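## Task

Place the red earphones inside the small chest's middle drawer and the black earphones inside its lowest drawer. When done, all drawers must be closed and the chest must still stand upright.

## Robot and tools

Robot: two arms, left_arm and right_arm, each a six-joint arm with a parallel two-finger gripper and a wrist camera. Other cameras: cam_head_left, cam_head_right, cam_high, cam_low (fixed on a beam behind the arms), cam_left_wrist, cam_right_wrist; all images are 896x504.

Frames. Scene frame: origin at table-top height, halfway between the arms, a little behind the near table edge; +x points out over the table, +z up, left_arm sits on the +y side (about y=+0.297) and right_arm on the -y side (about y=-0.298). Each arm reports its gripper pose, Hand target and velocities in its own base frame, which is nearly aligned with the scene frame. Fixed cameras and the table use the scene frame. The gripper's fingers point along its own +z and spread along its y. end_effector_position is the spot between the pads, roughly 1 cm short of the fingertips.

execute_actions(actions, cameras). actions is a list of actions; each action is a table of up to 15 rows, one row per 1/30 s step; a table shorter than 15 rows repeats its final row. Every row holds 14 numbers in [-1, 1], a single list covering both arms: left_arm dx, dy, dz, rx, ry, rz, opening, then right_arm dx, dy, dz, rx, ry, rz, opening. dx..rz are offsets, not poses: they are measured along that arm's base axes from its Hand target as it was when the action began, and every row in the action uses that same start, not the previous row. The next action starts from the updated Hand target, so sending an offset twice moves twice as far. Scale: 1.0 = 0.6 m for dx, dy, dz and 180 degrees for the rotation vector rx, ry, rz (rotation is about the Hand target point). Opening is absolute: +1 fully open (0.094 m), -1 closed. A row of six zeros for an arm re-requests its current Hand target. cameras picks images by name, ["all"] or []; by default images come only with an empty actions list. An empty list also reports scene number and task.

move(target, speed, blend, opening_speed, grip_force, blocking, cameras). target is one 14-number row as above or a list of up to 15 such rows; all rows are offsets from the same starting Hand targets (not from the previous row), same scale and order, openings absolute. The gripper travels in a straight line, turning the short way; paths ignore obstacles and the other arm. speed: m/s, 0.002 to 2.9, default 0.25 (turning up to twice that in rad/s), one value or one per row. blend: corner rounding in metres for a list, default 0 (stop at each row). opening_speed: per second on the -1..+1 scale, at least 0.2; use it to close gently on soft parts. grip_force: newtons per finger pad, 10 to 50, one value or one per arm; it persists; lower force closes slowly. blocking=false returns after about 0.5 s while the move continues. A move is capped at 10 s. Its result adds a move: line ending in done, off_target, moving, held or fault, plus limits such as limits=paced (pose clipped) or limits=held (steps withheld). done means at rest within 10 mm and 2 degrees; neither done nor off_target tells you about contact.

wait(seconds 0 to 10, cameras): lets time pass with last commands held. stop(cameras): brakes a running move. zoom_image(camera, region [x0, y0, x1, y1] in pixels, at most 504 by 504): enlarges part of that camera's latest image. read_manual(section="licences"): licence text only. finished_scene(scene 1 or 2): ends the scene for good; do it only when the goal holds without the robot.

Results: end_effector_position (m) and end_effector_quat_wxyz per arm in its base frame; Hand target (the pose the next offsets start from, after the controller limits orientation to within 40 degrees of the measured one); Tool commands; grip_measured (same scale as opening; it keeps following the command past first contact, so it does not signal a touch); Joint positions (last value is the opening in metres); Joint velocities, or a note they are within noise; Joint torques (joints 1 to 3 wrap at ±28 N m); for action calls, end_effector_position at some steps. MOTOR HOT appears at 75 °C; at 90 °C an OVER-TEMPERATURE FAULT folds that arm away for the rest of the scene; at 100 °C it collapses. Avoid long stretched holds and pushing toward unreachable poses.

Practical notes: grippers often settle short or tilted from friction and weight, more at long reach; check the printed pose after each motion and send the remaining distance or rotation as a new offset. Tiny moves may not happen or may go sideways. An arm blocked by something keeps pressing until commanded back past its gripper. To release a part, command an opening well above grip_measured.

Avoid: dropping parts or releasing them while moving; slamming or hard pushes, especially on the chest, which must stay upright; any arm-to-arm contact or gripping the other arm's fingers; the bar, plate and low rail near the bases (up to about 3 cm above the table, no warning on contact); strain on wrist camera cables; passing close to an arm's own base (go around it); fast moves near contact, since speed and overshoot raise force; letting anything leave the table. Loose objects may be nudged occasionally by outside pushes, so recheck positions.

Each tool is called as a command line: name --argument value for each argument, lists and objects as JSON in quotes; but a table of rows of numbers goes row by row, as --pt "numbers of a row", without its own name.

## Session

execute_actions --actions '[]'

Scene clock: 0.00 s.
left_arm: end_effector_position=(+0.3873, +0.0331, +0.0866) grip_measured=+1.000 end_effector_quat_wxyz=(+0.572, -0.065, +0.816, +0.053) | right_arm: end_effector_position=(+0.3955, -0.0193, +0.0701) grip_measured=+1.000 end_effector_quat_wxyz=(+0.532, +0.038, +0.841, -0.083)
Joint positions: left_arm=[0.022 1.538 0.341 0.845 -0.141 -0.039 0.094] | right_arm=[0.051 1.586 0.413 0.729 0.228 -0.003 0.094]
Joint velocities: within noise
Joint torques (N m): no reading
Heat: left arm: 27 °C; right arm: 26 °C.
Hand target: left_arm +0.3910, +0.0338, +0.0969; +0.585, -0.067, +0.807, +0.053 | right_arm +0.3992, -0.0195, +0.0765; +0.540, +0.040, +0.836, -0.083
Tool commands: left_gripper/opening=+1.0 right_gripper/opening=+1.0

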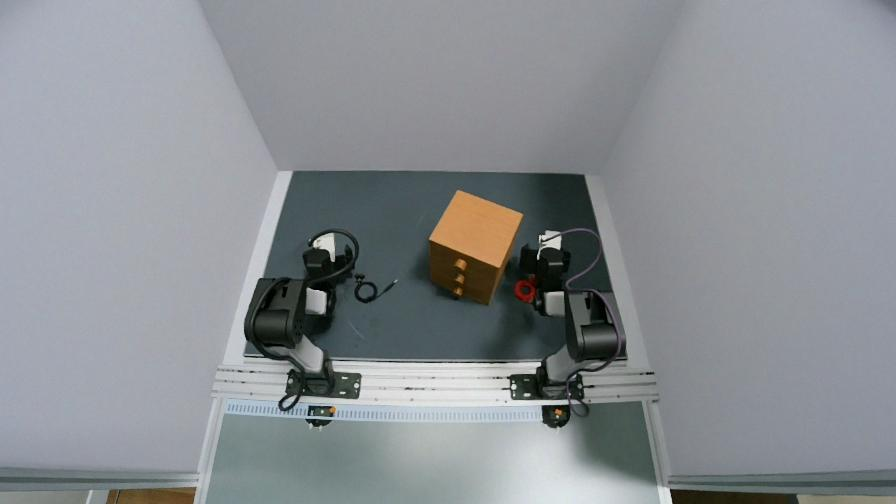

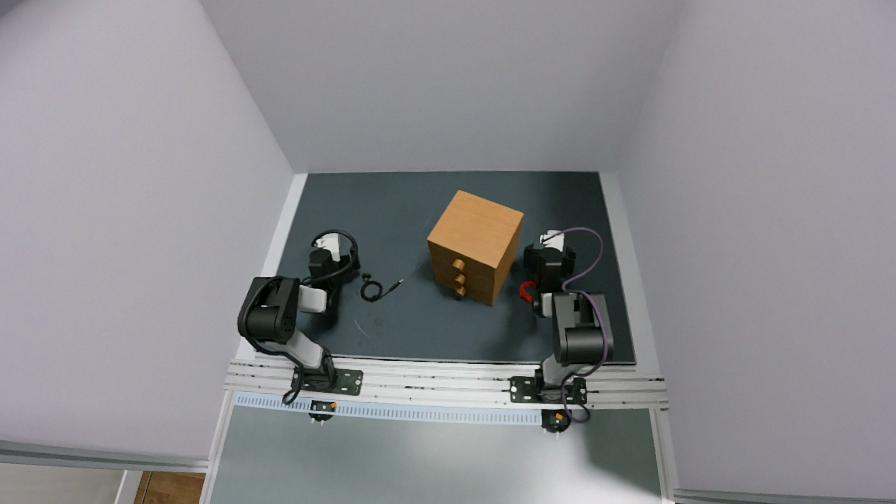

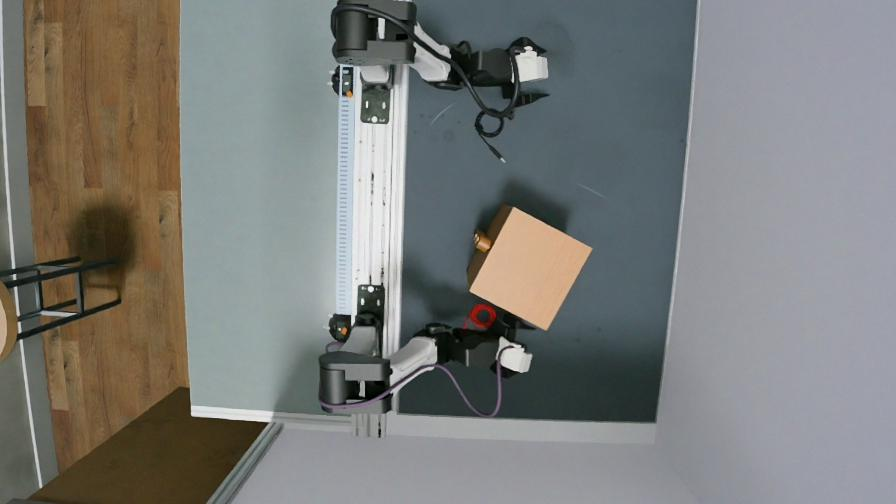

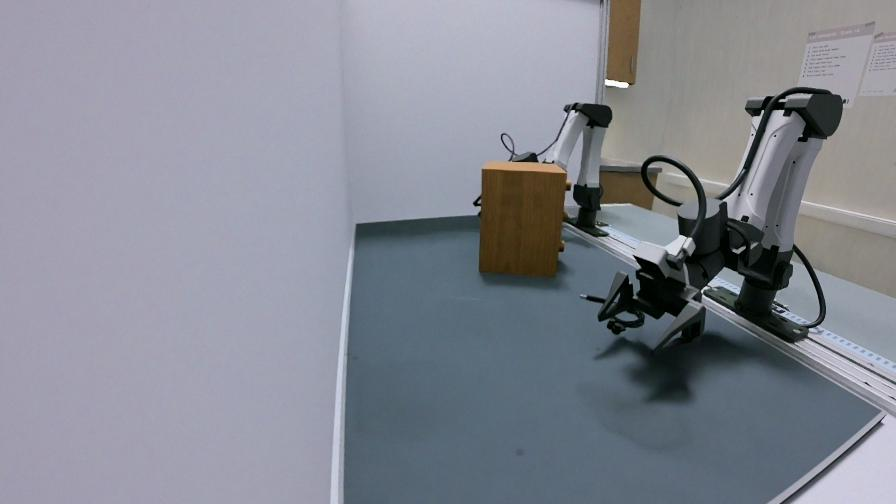

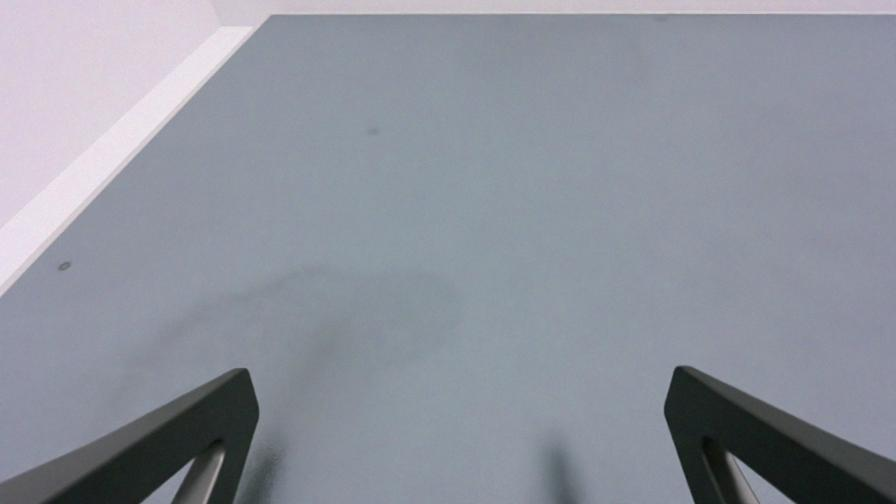

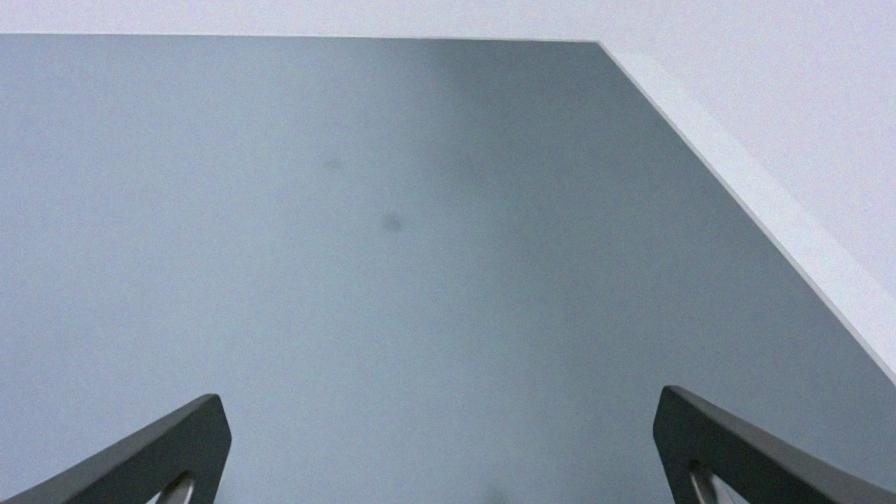

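zoom_image --camera "cam_high" --region '[400, 60, 624, 186]'

zoom_image --camera "cam_high" --region '[400, 190, 624, 400]'

zoom_image --camera "cam_head_left" --region '[300, 180, 600, 348]'

zoom_image --camera "cam_head_right" --region '[400, 180, 600, 320]'

zoom_image --camera "cam_low" --region '[440, 80, 664, 350]'

Scaled by 2.250 from the camera's 896x504 image, which has a finer 1280x720 frame.

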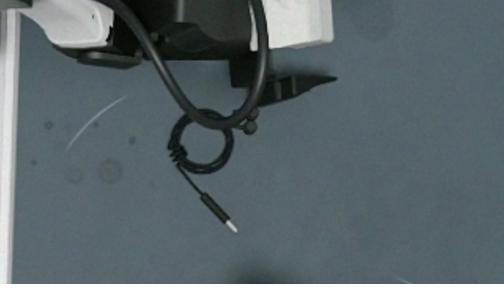

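Scaled by 2.250 from the camera's 896x504 image, which has a finer 1280x720 frame.

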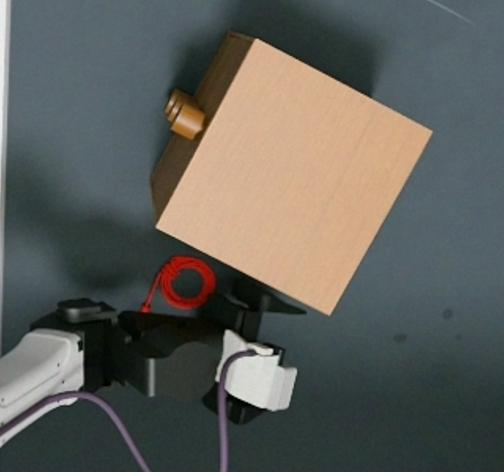

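Scaled by 1.680 from the camera's 896x504 image, which has a finer 1280x720 frame.

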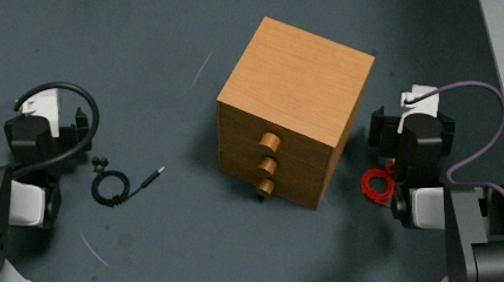

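Scaled by 2.520 from the camera's 896x504 image, which has a finer 1280x720 frame.

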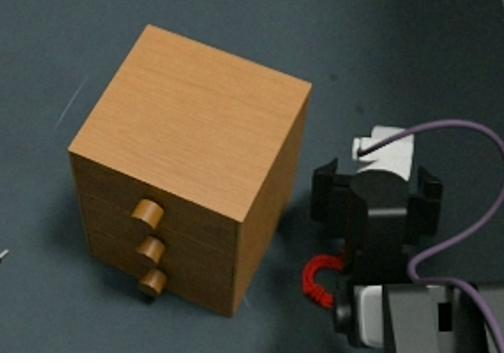

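Scaled by 1.867 from the camera's 896x504 image, which has a finer 1280x720 frame.

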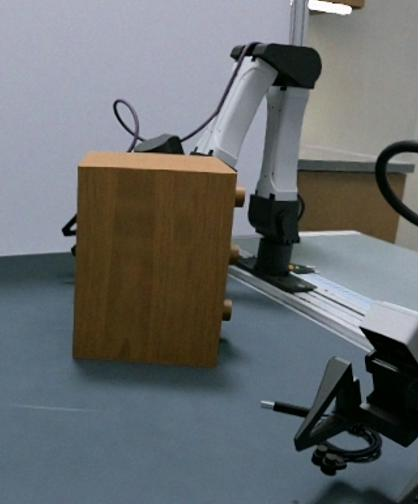

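move --target '[-0.2,-0.106,0.205,-0.036,0.398,-0.046,1,-0.28,0.083,0.239,0.143,0.342,-0.110,1]' --speed 0.5 --cameras '["all"]'

Scene clock: 4.60 s.
left_arm: end_effector_position=(+0.2720, -0.0264, +0.2087) grip_measured=+1.000 end_effector_quat_wxyz=(+0.049, +0.003, +0.999, -0.001) | right_arm: end_effector_position=(+0.2332, +0.0300, +0.2143) grip_measured=+1.000 end_effector_quat_wxyz=(+0.066, +0.232, +0.970, +0.020)
Joint positions: left_arm=[-0.102 1.531 1.606 -1.549 -0.009 -0.096 0.094] | right_arm=[0.136 1.36 1.477 -1.55 0.011 0.606 0.094]
Joint torques (N m): left_arm=[-0.25 -6.5 7.21 0.28 0.05 -0.11] | right_arm=[-0.24 -5.61 6.02 0.63 0 0.16]
Heat: left arm: 28 °C; right arm: 26 °C.
Hand target: left_arm +0.2710, -0.0298, +0.2198; +0.000, +0.001, +1.000, +0.000 | right_arm +0.2311, +0.0302, +0.2199; +0.000, +0.241, +0.971, +0.001
Off the commanded pose: left_arm 0.012 m, 6 deg | right_arm 0.006 m, 8 deg.
joint sent to its limit (left arm) — joint 4 (wrist pitch), lower limit. The joint targets are off in orientation, not in position.
joint sent to its limit (right arm) — joint 4 (wrist pitch), lower limit. The joint targets are off in orientation, not in position.
move: off_target (left_arm, right_arm)

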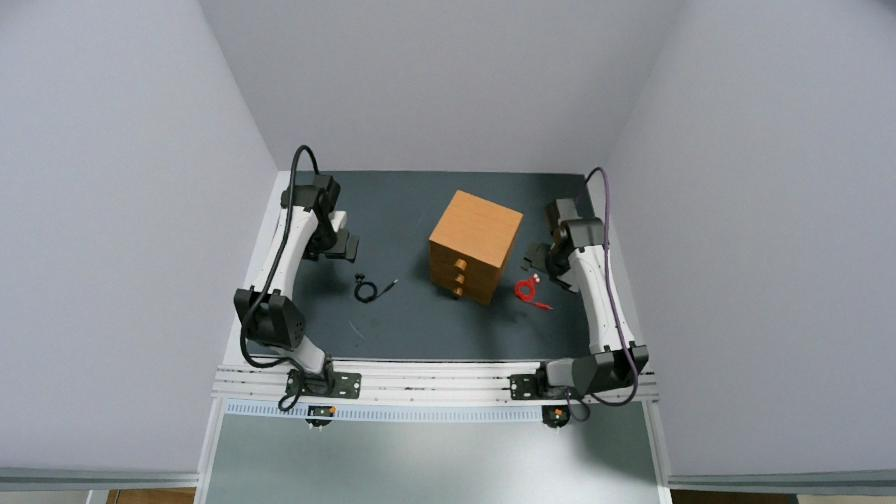

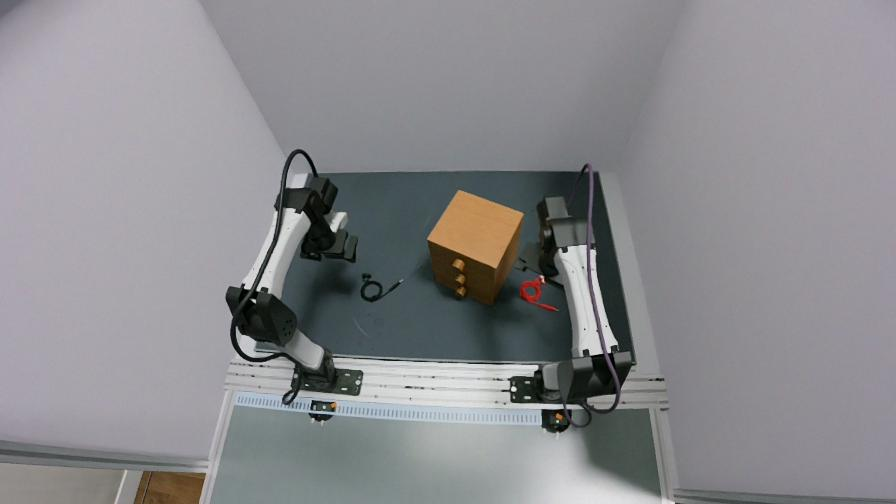

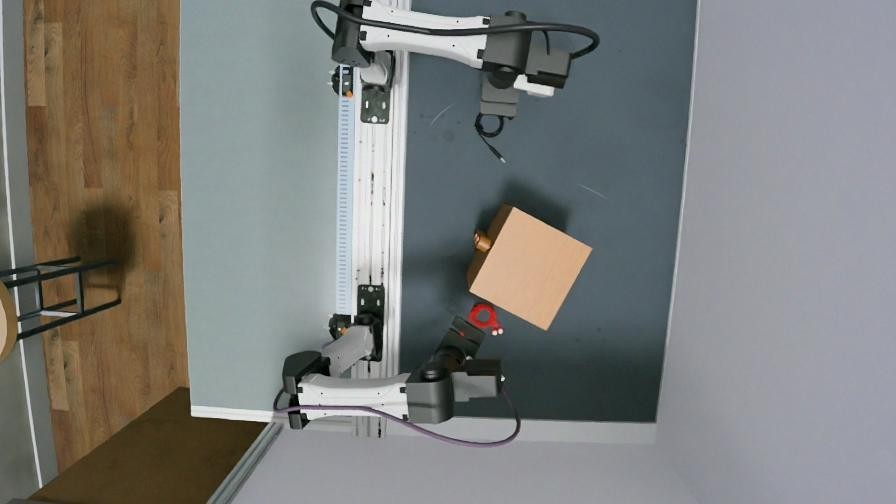

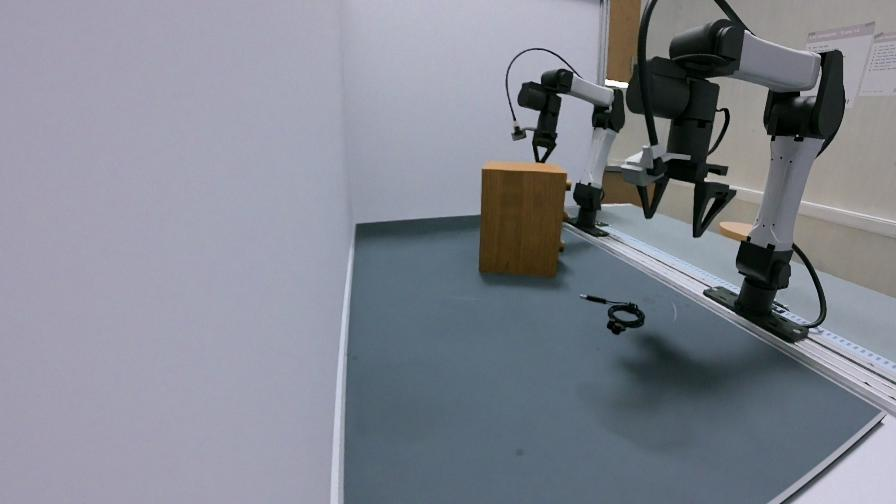

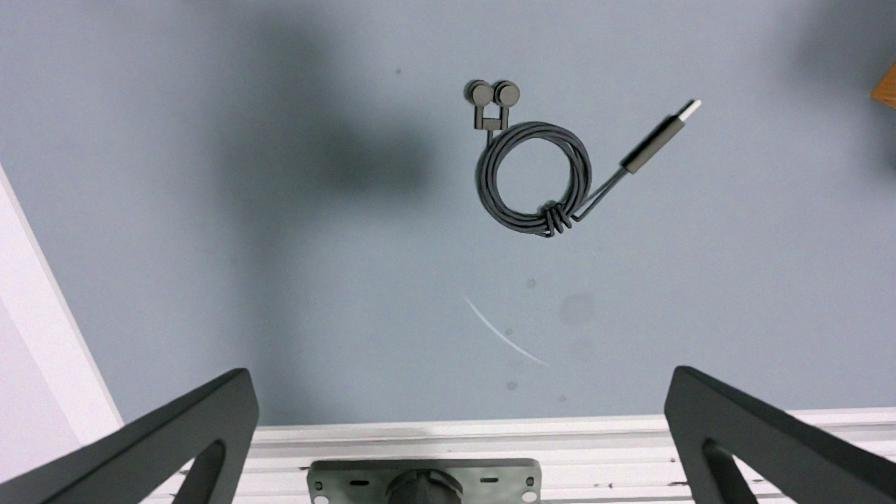

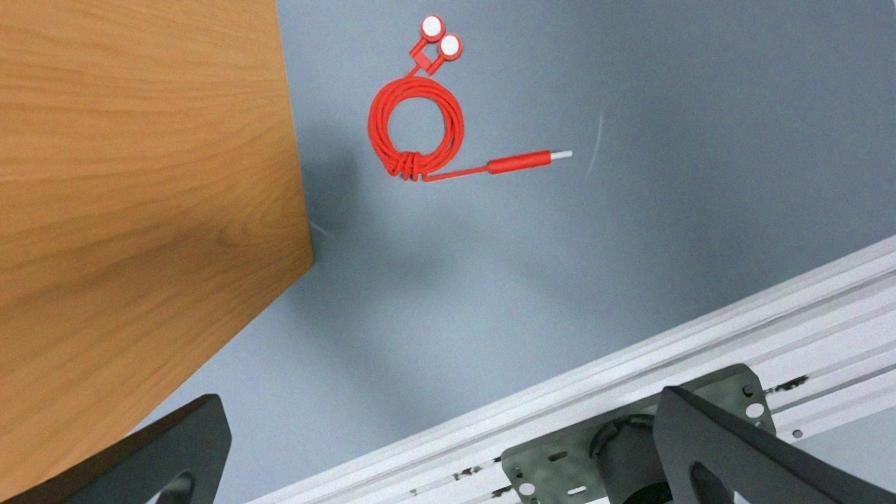

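move --target '[-0.15,-0.469,-0.133,-0.055,-0.246,-0.132,1,0.088,-0.024,-0.233,0,0,0,-0.15]' --speed 0.4 --cameras '["all"]'

Scene clock: 9.43 s.
left_arm: end_effector_position=(+0.1789, -0.3103, +0.1413) grip_measured=+1.000 end_effector_quat_wxyz=(+0.363, +0.210, +0.904, -0.083) | right_arm: end_effector_position=(+0.2800, +0.0159, +0.0860) grip_measured=-0.148 end_effector_quat_wxyz=(-0.001, +0.241, +0.970, -0.004)
Joint positions: left_arm=[-1.304 1.417 0.998 -0.589 -0.547 -0.686 0.094] | right_arm=[0.061 1.62 1.208 -1.163 0.008 0.549 0.04]
Joint torques (N m): left_arm=[-0.05 -4.72 4.72 1.56 -0.64 -0.12] | right_arm=[-0.27 -5.39 4.86 0.64 0.01 0]
Heat: left arm: 29 °C; right arm: 26 °C.
Hand target: left_arm +0.1810, -0.3112, +0.1400; +0.374, +0.201, +0.901, -0.084 | right_arm +0.2838, +0.0159, +0.0801; +0.000, +0.241, +0.971, +0.001
Off the commanded pose: left_arm 0.003 m, 2 deg | right_arm 0.007 m, 1 deg.
move: done

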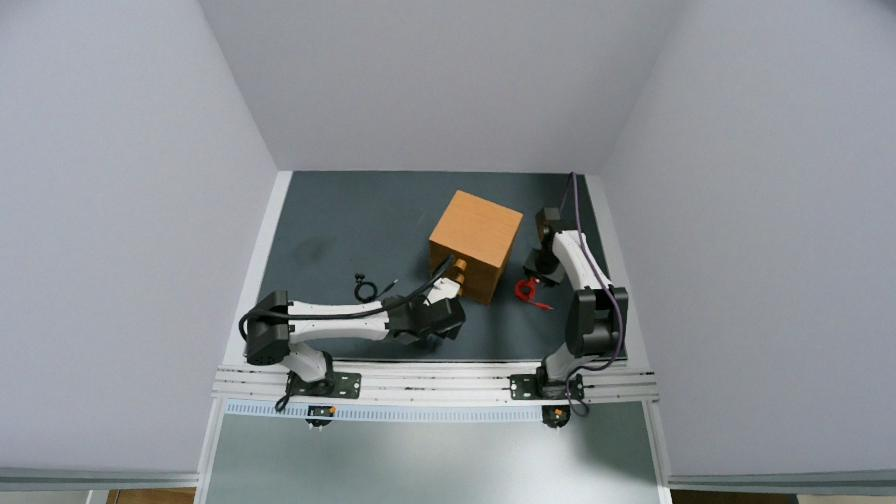

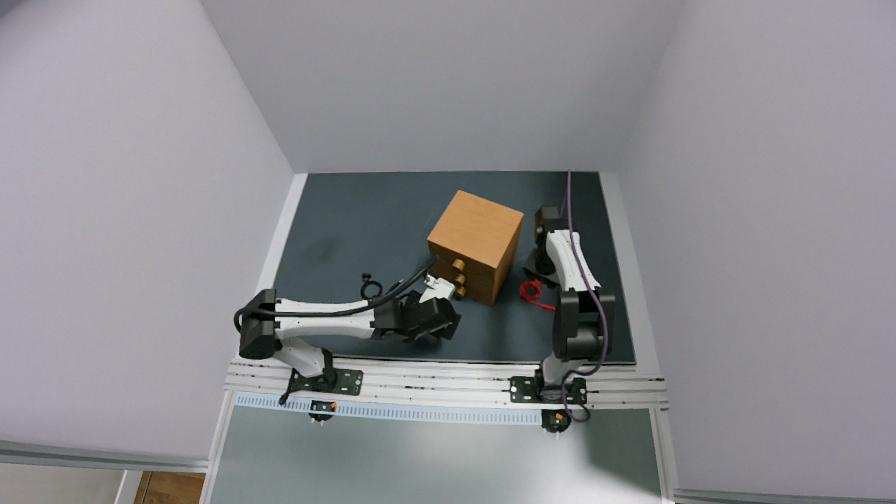

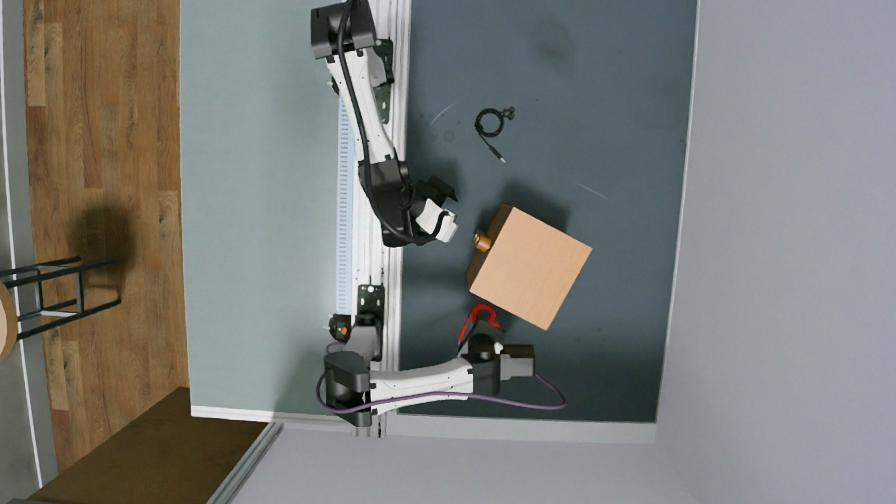

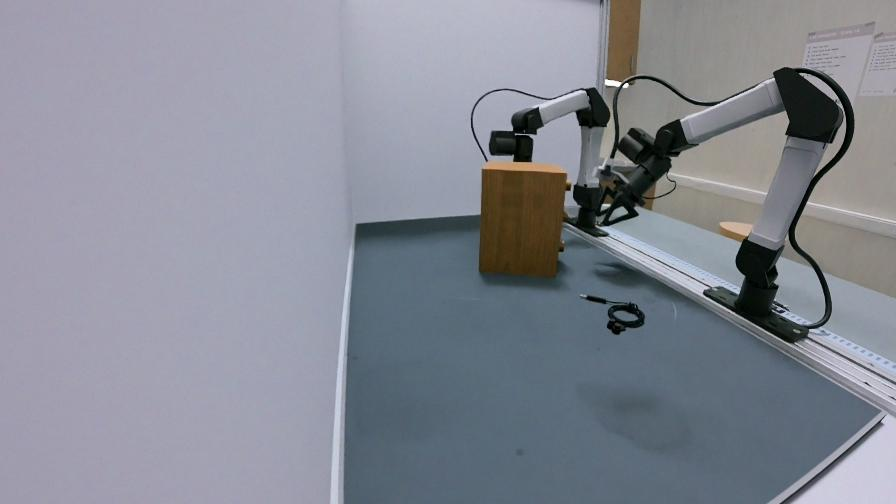

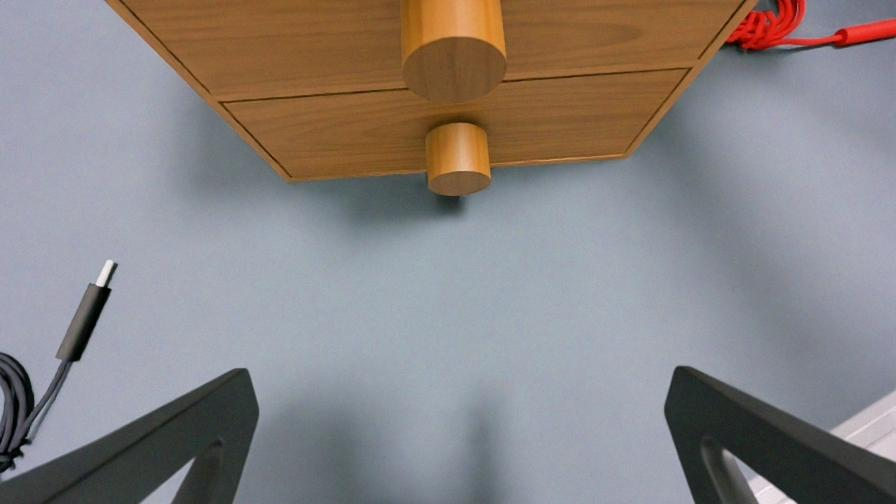

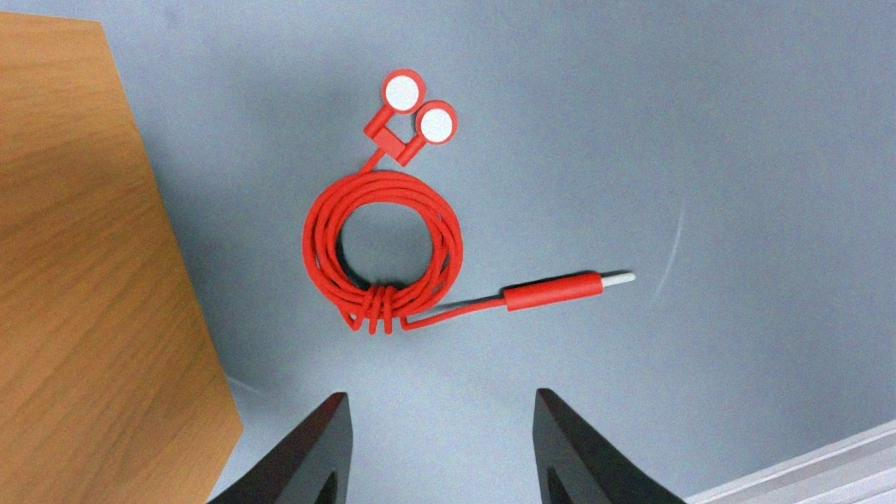

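move --pt "0.075 -0.058 -0.033 -0.069 -0.153 0.008 1 0.006 -0.005 -0.1385 0 0 0 -0.15" --pt "0.075 -0.058 -0.033 -0.069 -0.153 0.008 1 0.006 -0.005 -0.1385 0 0 0 -1" --pt "0.075 -0.058 -0.033 -0.069 -0.153 0.008 1 0.006 -0.005 0.05 0 0 0 -1" --speed '[0.2,0.2,0.15]' --grip_force '[50,25]' --cameras '["cam_head_right","cam_high","cam_left_wrist","cam_right_wrist"]'

Scene clock: 18.97 s.
left_arm: end_effector_position=(+0.2249, -0.3483, +0.1196) grip_measured=+1.000 end_effector_quat_wxyz=(+0.592, +0.169, +0.778, -0.124) | right_arm: end_effector_position=(+0.2805, +0.0129, +0.0977) grip_measured=-0.963 end_effector_quat_wxyz=(-0.020, +0.241, +0.970, -0.010)
Joint positions: left_arm=[-1.319 1.663 0.63 0.612 -0.853 -0.318 0.094] | right_arm=[0.051 1.651 1.287 -1.25 0.008 0.538 0.002]
Joint torques (N m): left_arm=[0.47 -5.71 3.96 2.21 -0.47 0.05] | right_arm=[-0.28 -8.8 7.99 0.23 0.01 0]
Heat: left arm: 29 °C; right arm: 27 °C.
Hand target: left_arm +0.2261, -0.3459, +0.1203; +0.598, +0.163, +0.775, -0.125 | right_arm +0.2874, +0.0129, +0.1101; +0.000, +0.241, +0.971, +0.001
Off the commanded pose: left_arm 0.003 m, 1 deg | right_arm 0.014 m, 3 deg.
grip_force (N): 50, 25
move: off_target (right_arm)
Images, in order (width x height): cam_head_right 896x504, cam_high 896x504, cam_left_wrist 896x504, cam_right_wrist 896x504.

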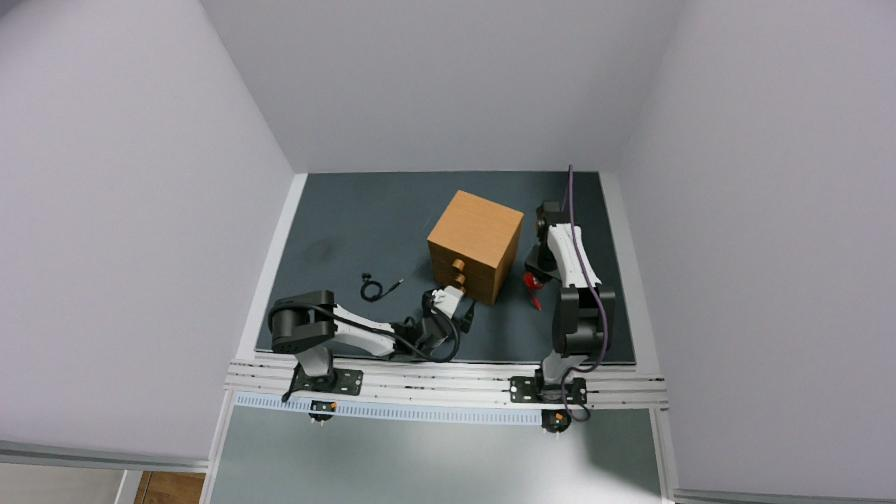

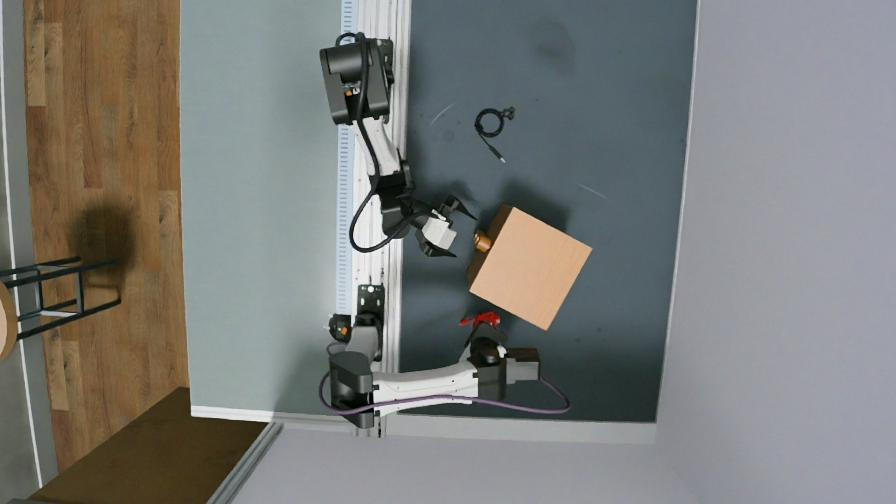

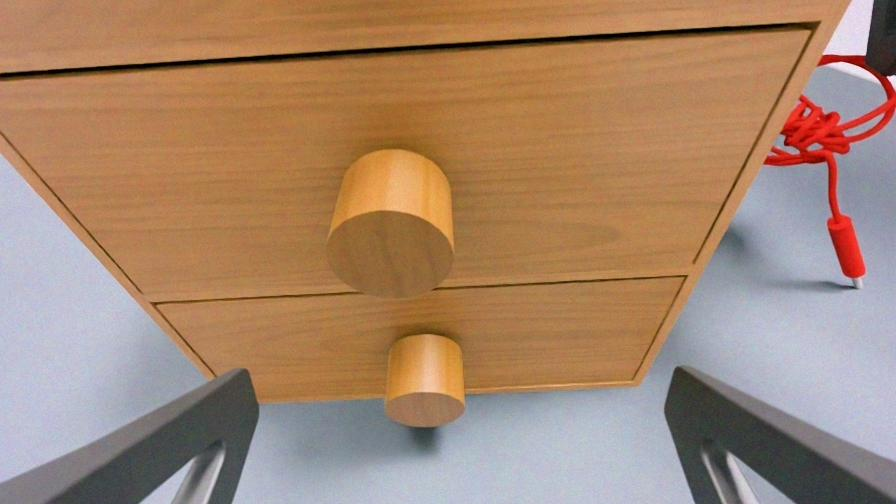

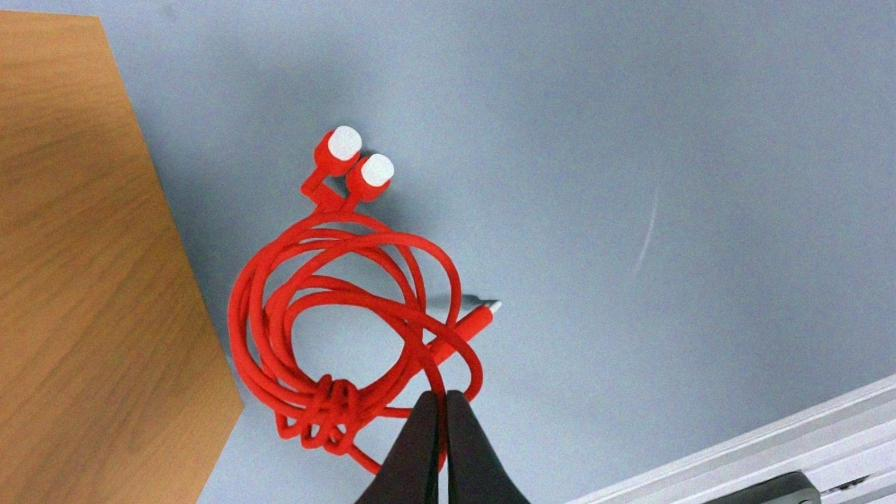

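move --pt "0.097 -0.015 0.012 0 0 0.017 1 -0.03 0 0.25 0 0 0 -1" --pt "0.097 -0.015 0.012 0 0 0.017 -1 -0.03 0 0.25 0 0 0 -1" --pt "-0.043 0.038 0.012 0 0 0.017 -1 -0.03 0 0.25 0 0 0 -1" --speed '[0.2,0.2,0.1]' --grip_force '[35,25]' --cameras '["all"]'

Scene clock: 28.40 s.
left_arm: end_effector_position=(+0.2025, -0.3256, +0.1187) grip_measured=-0.994 end_effector_quat_wxyz=(+0.595, +0.158, +0.782, -0.096) | right_arm: end_effector_position=(+0.2675, +0.0122, +0.2557) grip_measured=-0.963 end_effector_quat_wxyz=(+0.132, +0.239, +0.961, +0.036)
Joint positions: left_arm=[-1.401 1.588 0.581 0.495 -0.981 -0.398 0] | right_arm=[0.051 1.414 1.67 -1.553 0.008 0.538 0.002]
Joint torques (N m): left_arm=[-0.39 -8.08 4.18 1.83 -0.6 -0.18] | right_arm=[0.03 -4.19 6.86 0.95 0.01 0.02]
Heat: left arm: 30 °C; right arm: 28 °C.
Hand target: left_arm +0.2002, -0.3232, +0.1274; +0.601, +0.142, +0.779, -0.109 | right_arm +0.2694, +0.0130, +0.2601; +0.000, +0.240, +0.971, +0.001
Off the commanded pose: left_arm 0.009 m, 2 deg | right_arm 0.005 m, 16 deg.
joint sent to its limit (right arm) — joint 4 (wrist pitch), lower limit. The joint targets are off in orientation, not in position.
grip_force (N): 35, 25
move: off_target (right_arm); target 2's new opening was sent with left_arm's hand 0.021 m and 3 deg from that target

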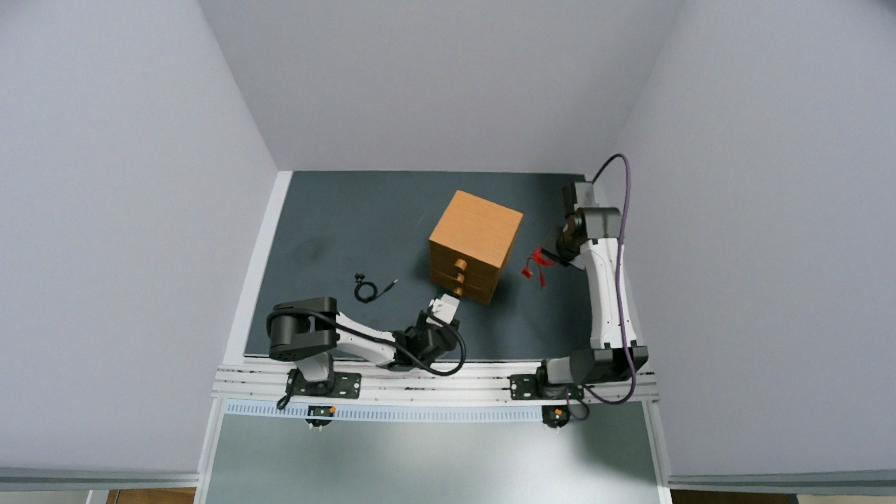

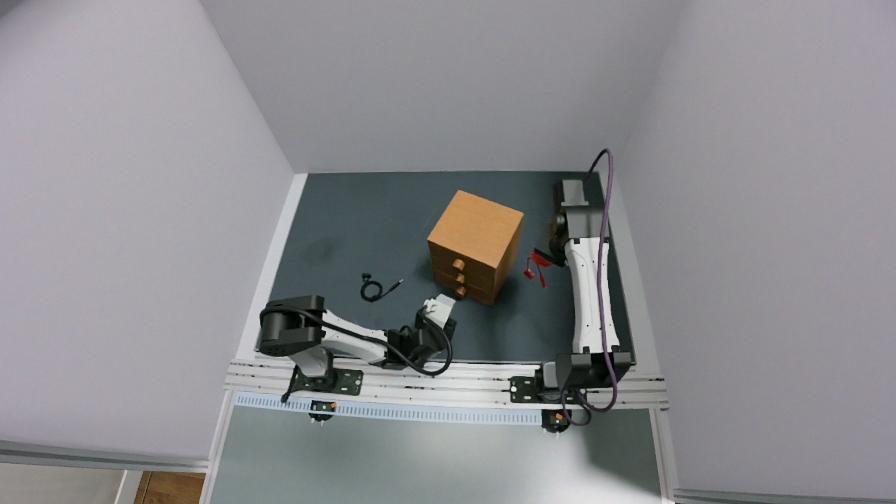

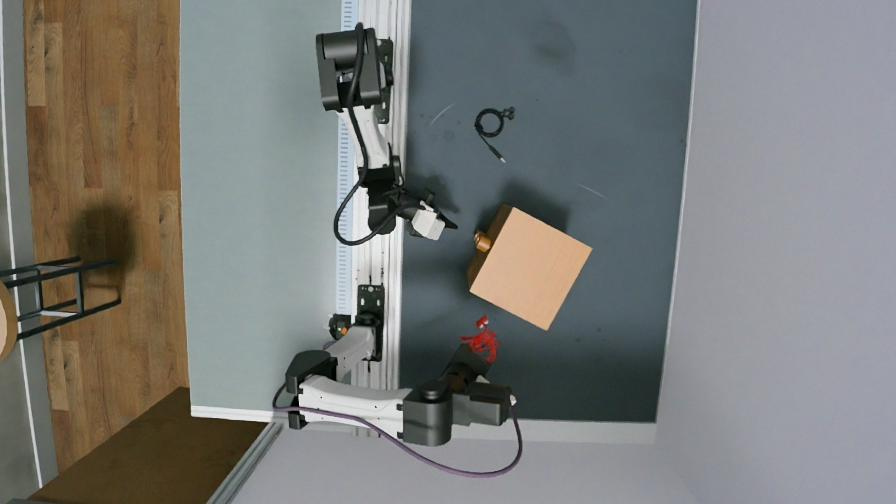

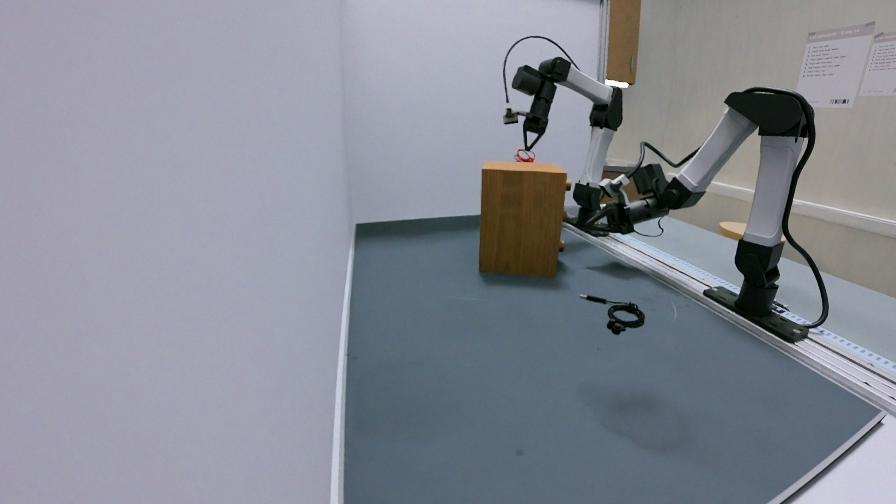

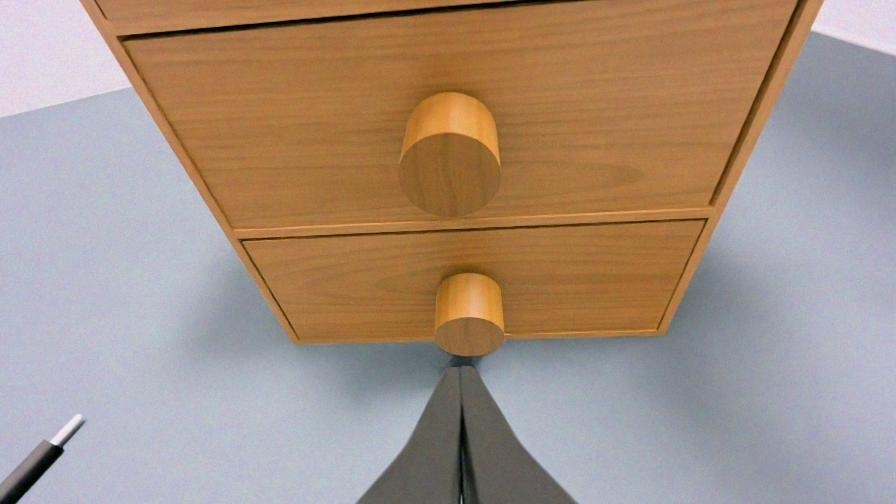

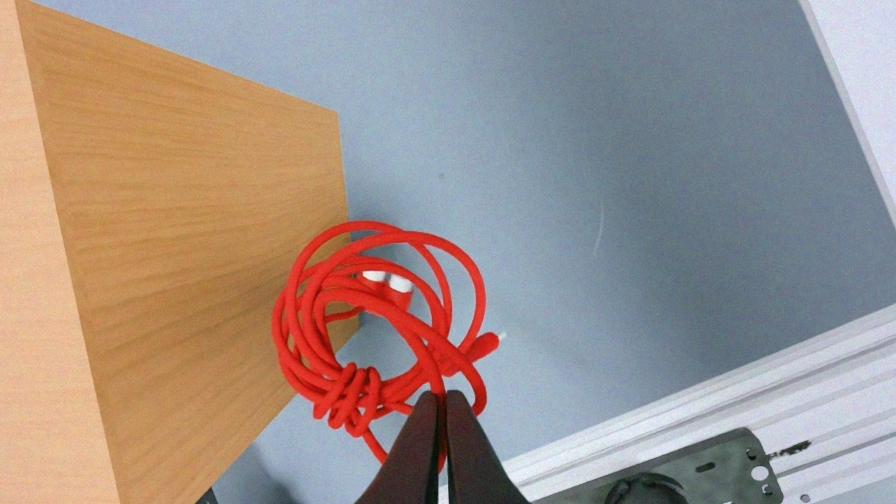

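move --pt "0.048 -0.017 0.017 -0.029 -0.0765 0.003 1 0 0 0 0 0 0 -1" --pt "0.145 -0.053 0.017 -0.029 -0.0765 0.003 1 0 0 0 0 0 0 -1" --pt "0.145 -0.053 0.017 -0.029 -0.0765 0.003 -1 0 0 0 0 0 0 -1" --speed '[0.25,0.15,0.1]' --cameras '["cam_left_wrist"]'

Scene clock: 35.50 s.
left_arm: end_effector_position=(+0.2782, -0.3525, +0.1246) grip_measured=-0.460 end_effector_quat_wxyz=(+0.685, +0.147, +0.704, -0.114) | right_arm: end_effector_position=(+0.2675, +0.0122, +0.2557) grip_measured=-0.963 end_effector_quat_wxyz=(+0.132, +0.239, +0.961, +0.036)
Joint positions: left_arm=[-1.189 1.96 0.635 1.273 -0.818 0.002 0.025] | right_arm=[0.051 1.414 1.67 -1.553 0.008 0.538 0.002]
Joint torques (N m): left_arm=[1.77 -7.01 6.49 2.18 -0.24 -0.04] | right_arm=[0.05 -4.21 6.86 0.95 0.01 0.02]
Heat: left arm: 30 °C; right arm: 29 °C.
Hand target: left_arm +0.2873, -0.3549, +0.1377; +0.696, +0.123, +0.696, -0.123 | right_arm +0.2694, +0.0130, +0.2601; +0.000, +0.240, +0.971, +0.001
Off the commanded pose: left_arm 0.016 m, 3 deg | right_arm 0.005 m, 16 deg.
joint sent to its limit (right arm) — joint 4 (wrist pitch), lower limit. The joint targets are off in orientation, not in position.
grip_force (N): 35, 25
move: off_target (left_arm, right_arm); target 3's new opening was sent with left_arm's hand 0.017 m and 3 deg from that target
Images, in order (width x height): cam_left_wrist 896x504.

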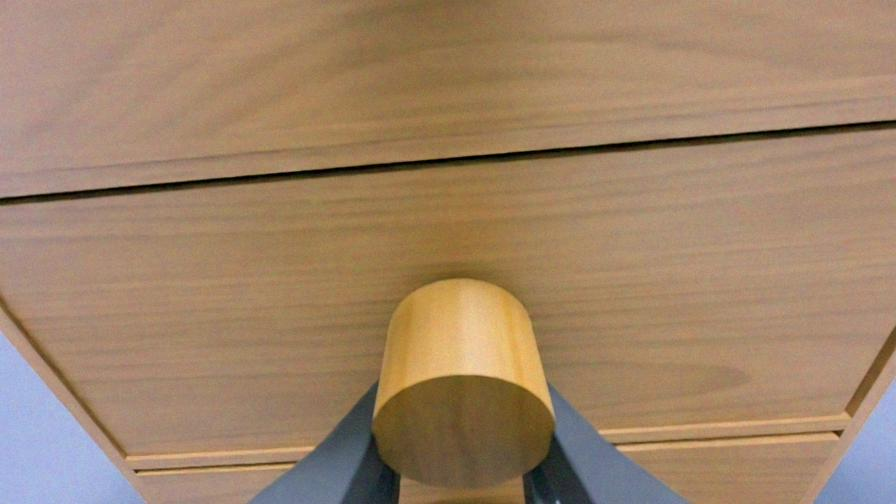

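move --target '[-0.147,0.054,0.0,0,0,0,-1,0,0,0,0,0,0,-1]' --speed 0.12 --grip_force '[50,25]' --cameras '["cam_left_wrist","cam_head_right","cam_high"]'

Scene clock: 36.97 s.
left_arm: end_effector_position=(+0.2022, -0.3267, +0.1195) grip_measured=-0.477 end_effector_quat_wxyz=(+0.684, +0.153, +0.706, -0.101) | right_arm: end_effector_position=(+0.2675, +0.0122, +0.2557) grip_measured=-0.963 end_effector_quat_wxyz=(+0.132, +0.239, +0.961, +0.036)
Joint positions: left_arm=[-1.423 1.864 0.454 1.318 -1.062 -0.014 0.025] | right_arm=[0.051 1.414 1.67 -1.553 0.008 0.538 0.002]
Joint torques (N m): left_arm=[-0.61 -8.81 2.43 2.54 -0.44 0.06] | right_arm=[0.06 -4.21 6.86 0.95 0.01 0.02]
Heat: left arm: 30 °C; right arm: 30 °C.
Hand target: left_arm +0.1991, -0.3225, +0.1377; +0.696, +0.123, +0.696, -0.123 | right_arm +0.2694, +0.0130, +0.2601; +0.000, +0.240, +0.971, +0.001
Off the commanded pose: left_arm 0.019 m, 5 deg | right_arm 0.005 m, 16 deg.
joint sent to its limit (right arm) — joint 4 (wrist pitch), lower limit. The joint targets are off in orientation, not in position.
grip_force (N): 50, 25
move: off_target (left_arm, right_arm)
Images, in order (width x height): cam_head_right 896x504, cam_high 896x504, cam_left_wrist 896x504.

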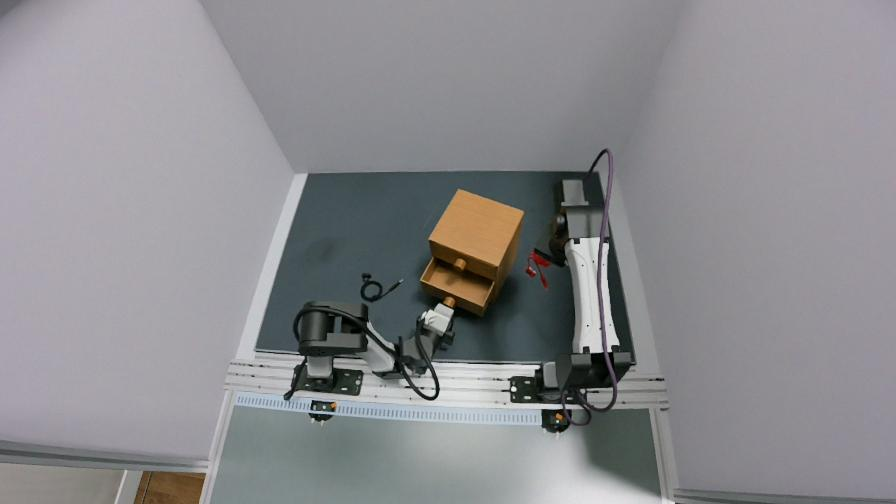

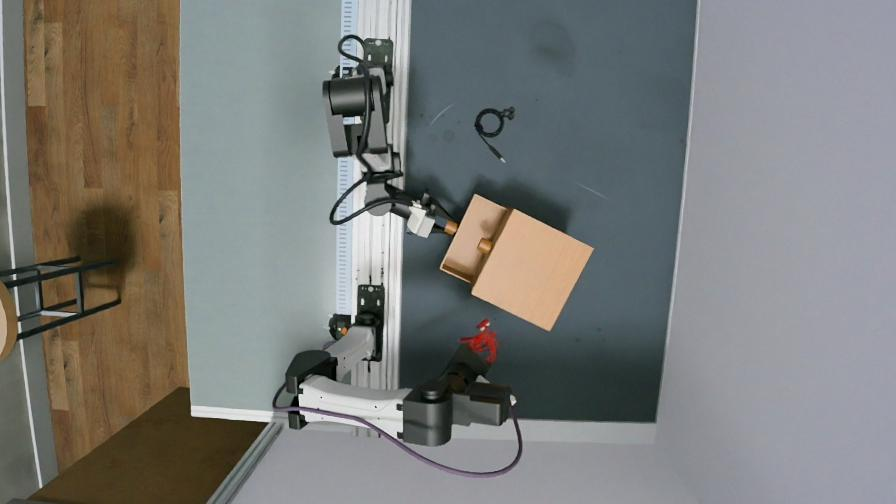

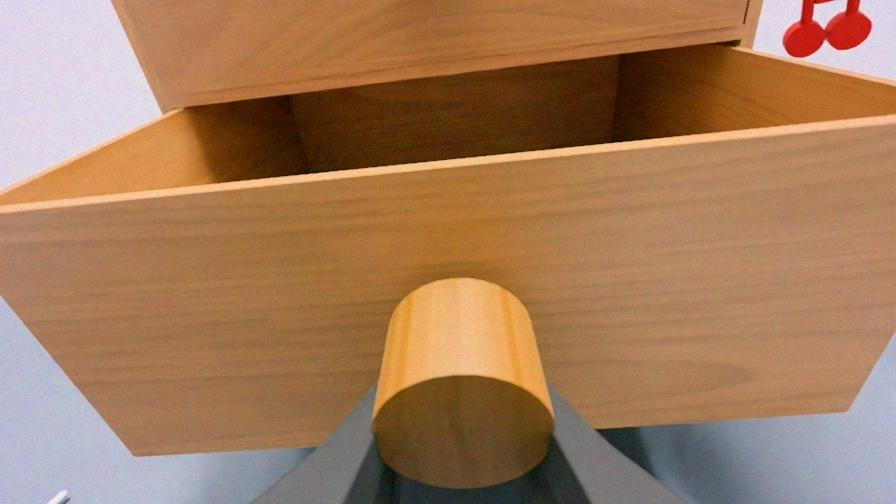

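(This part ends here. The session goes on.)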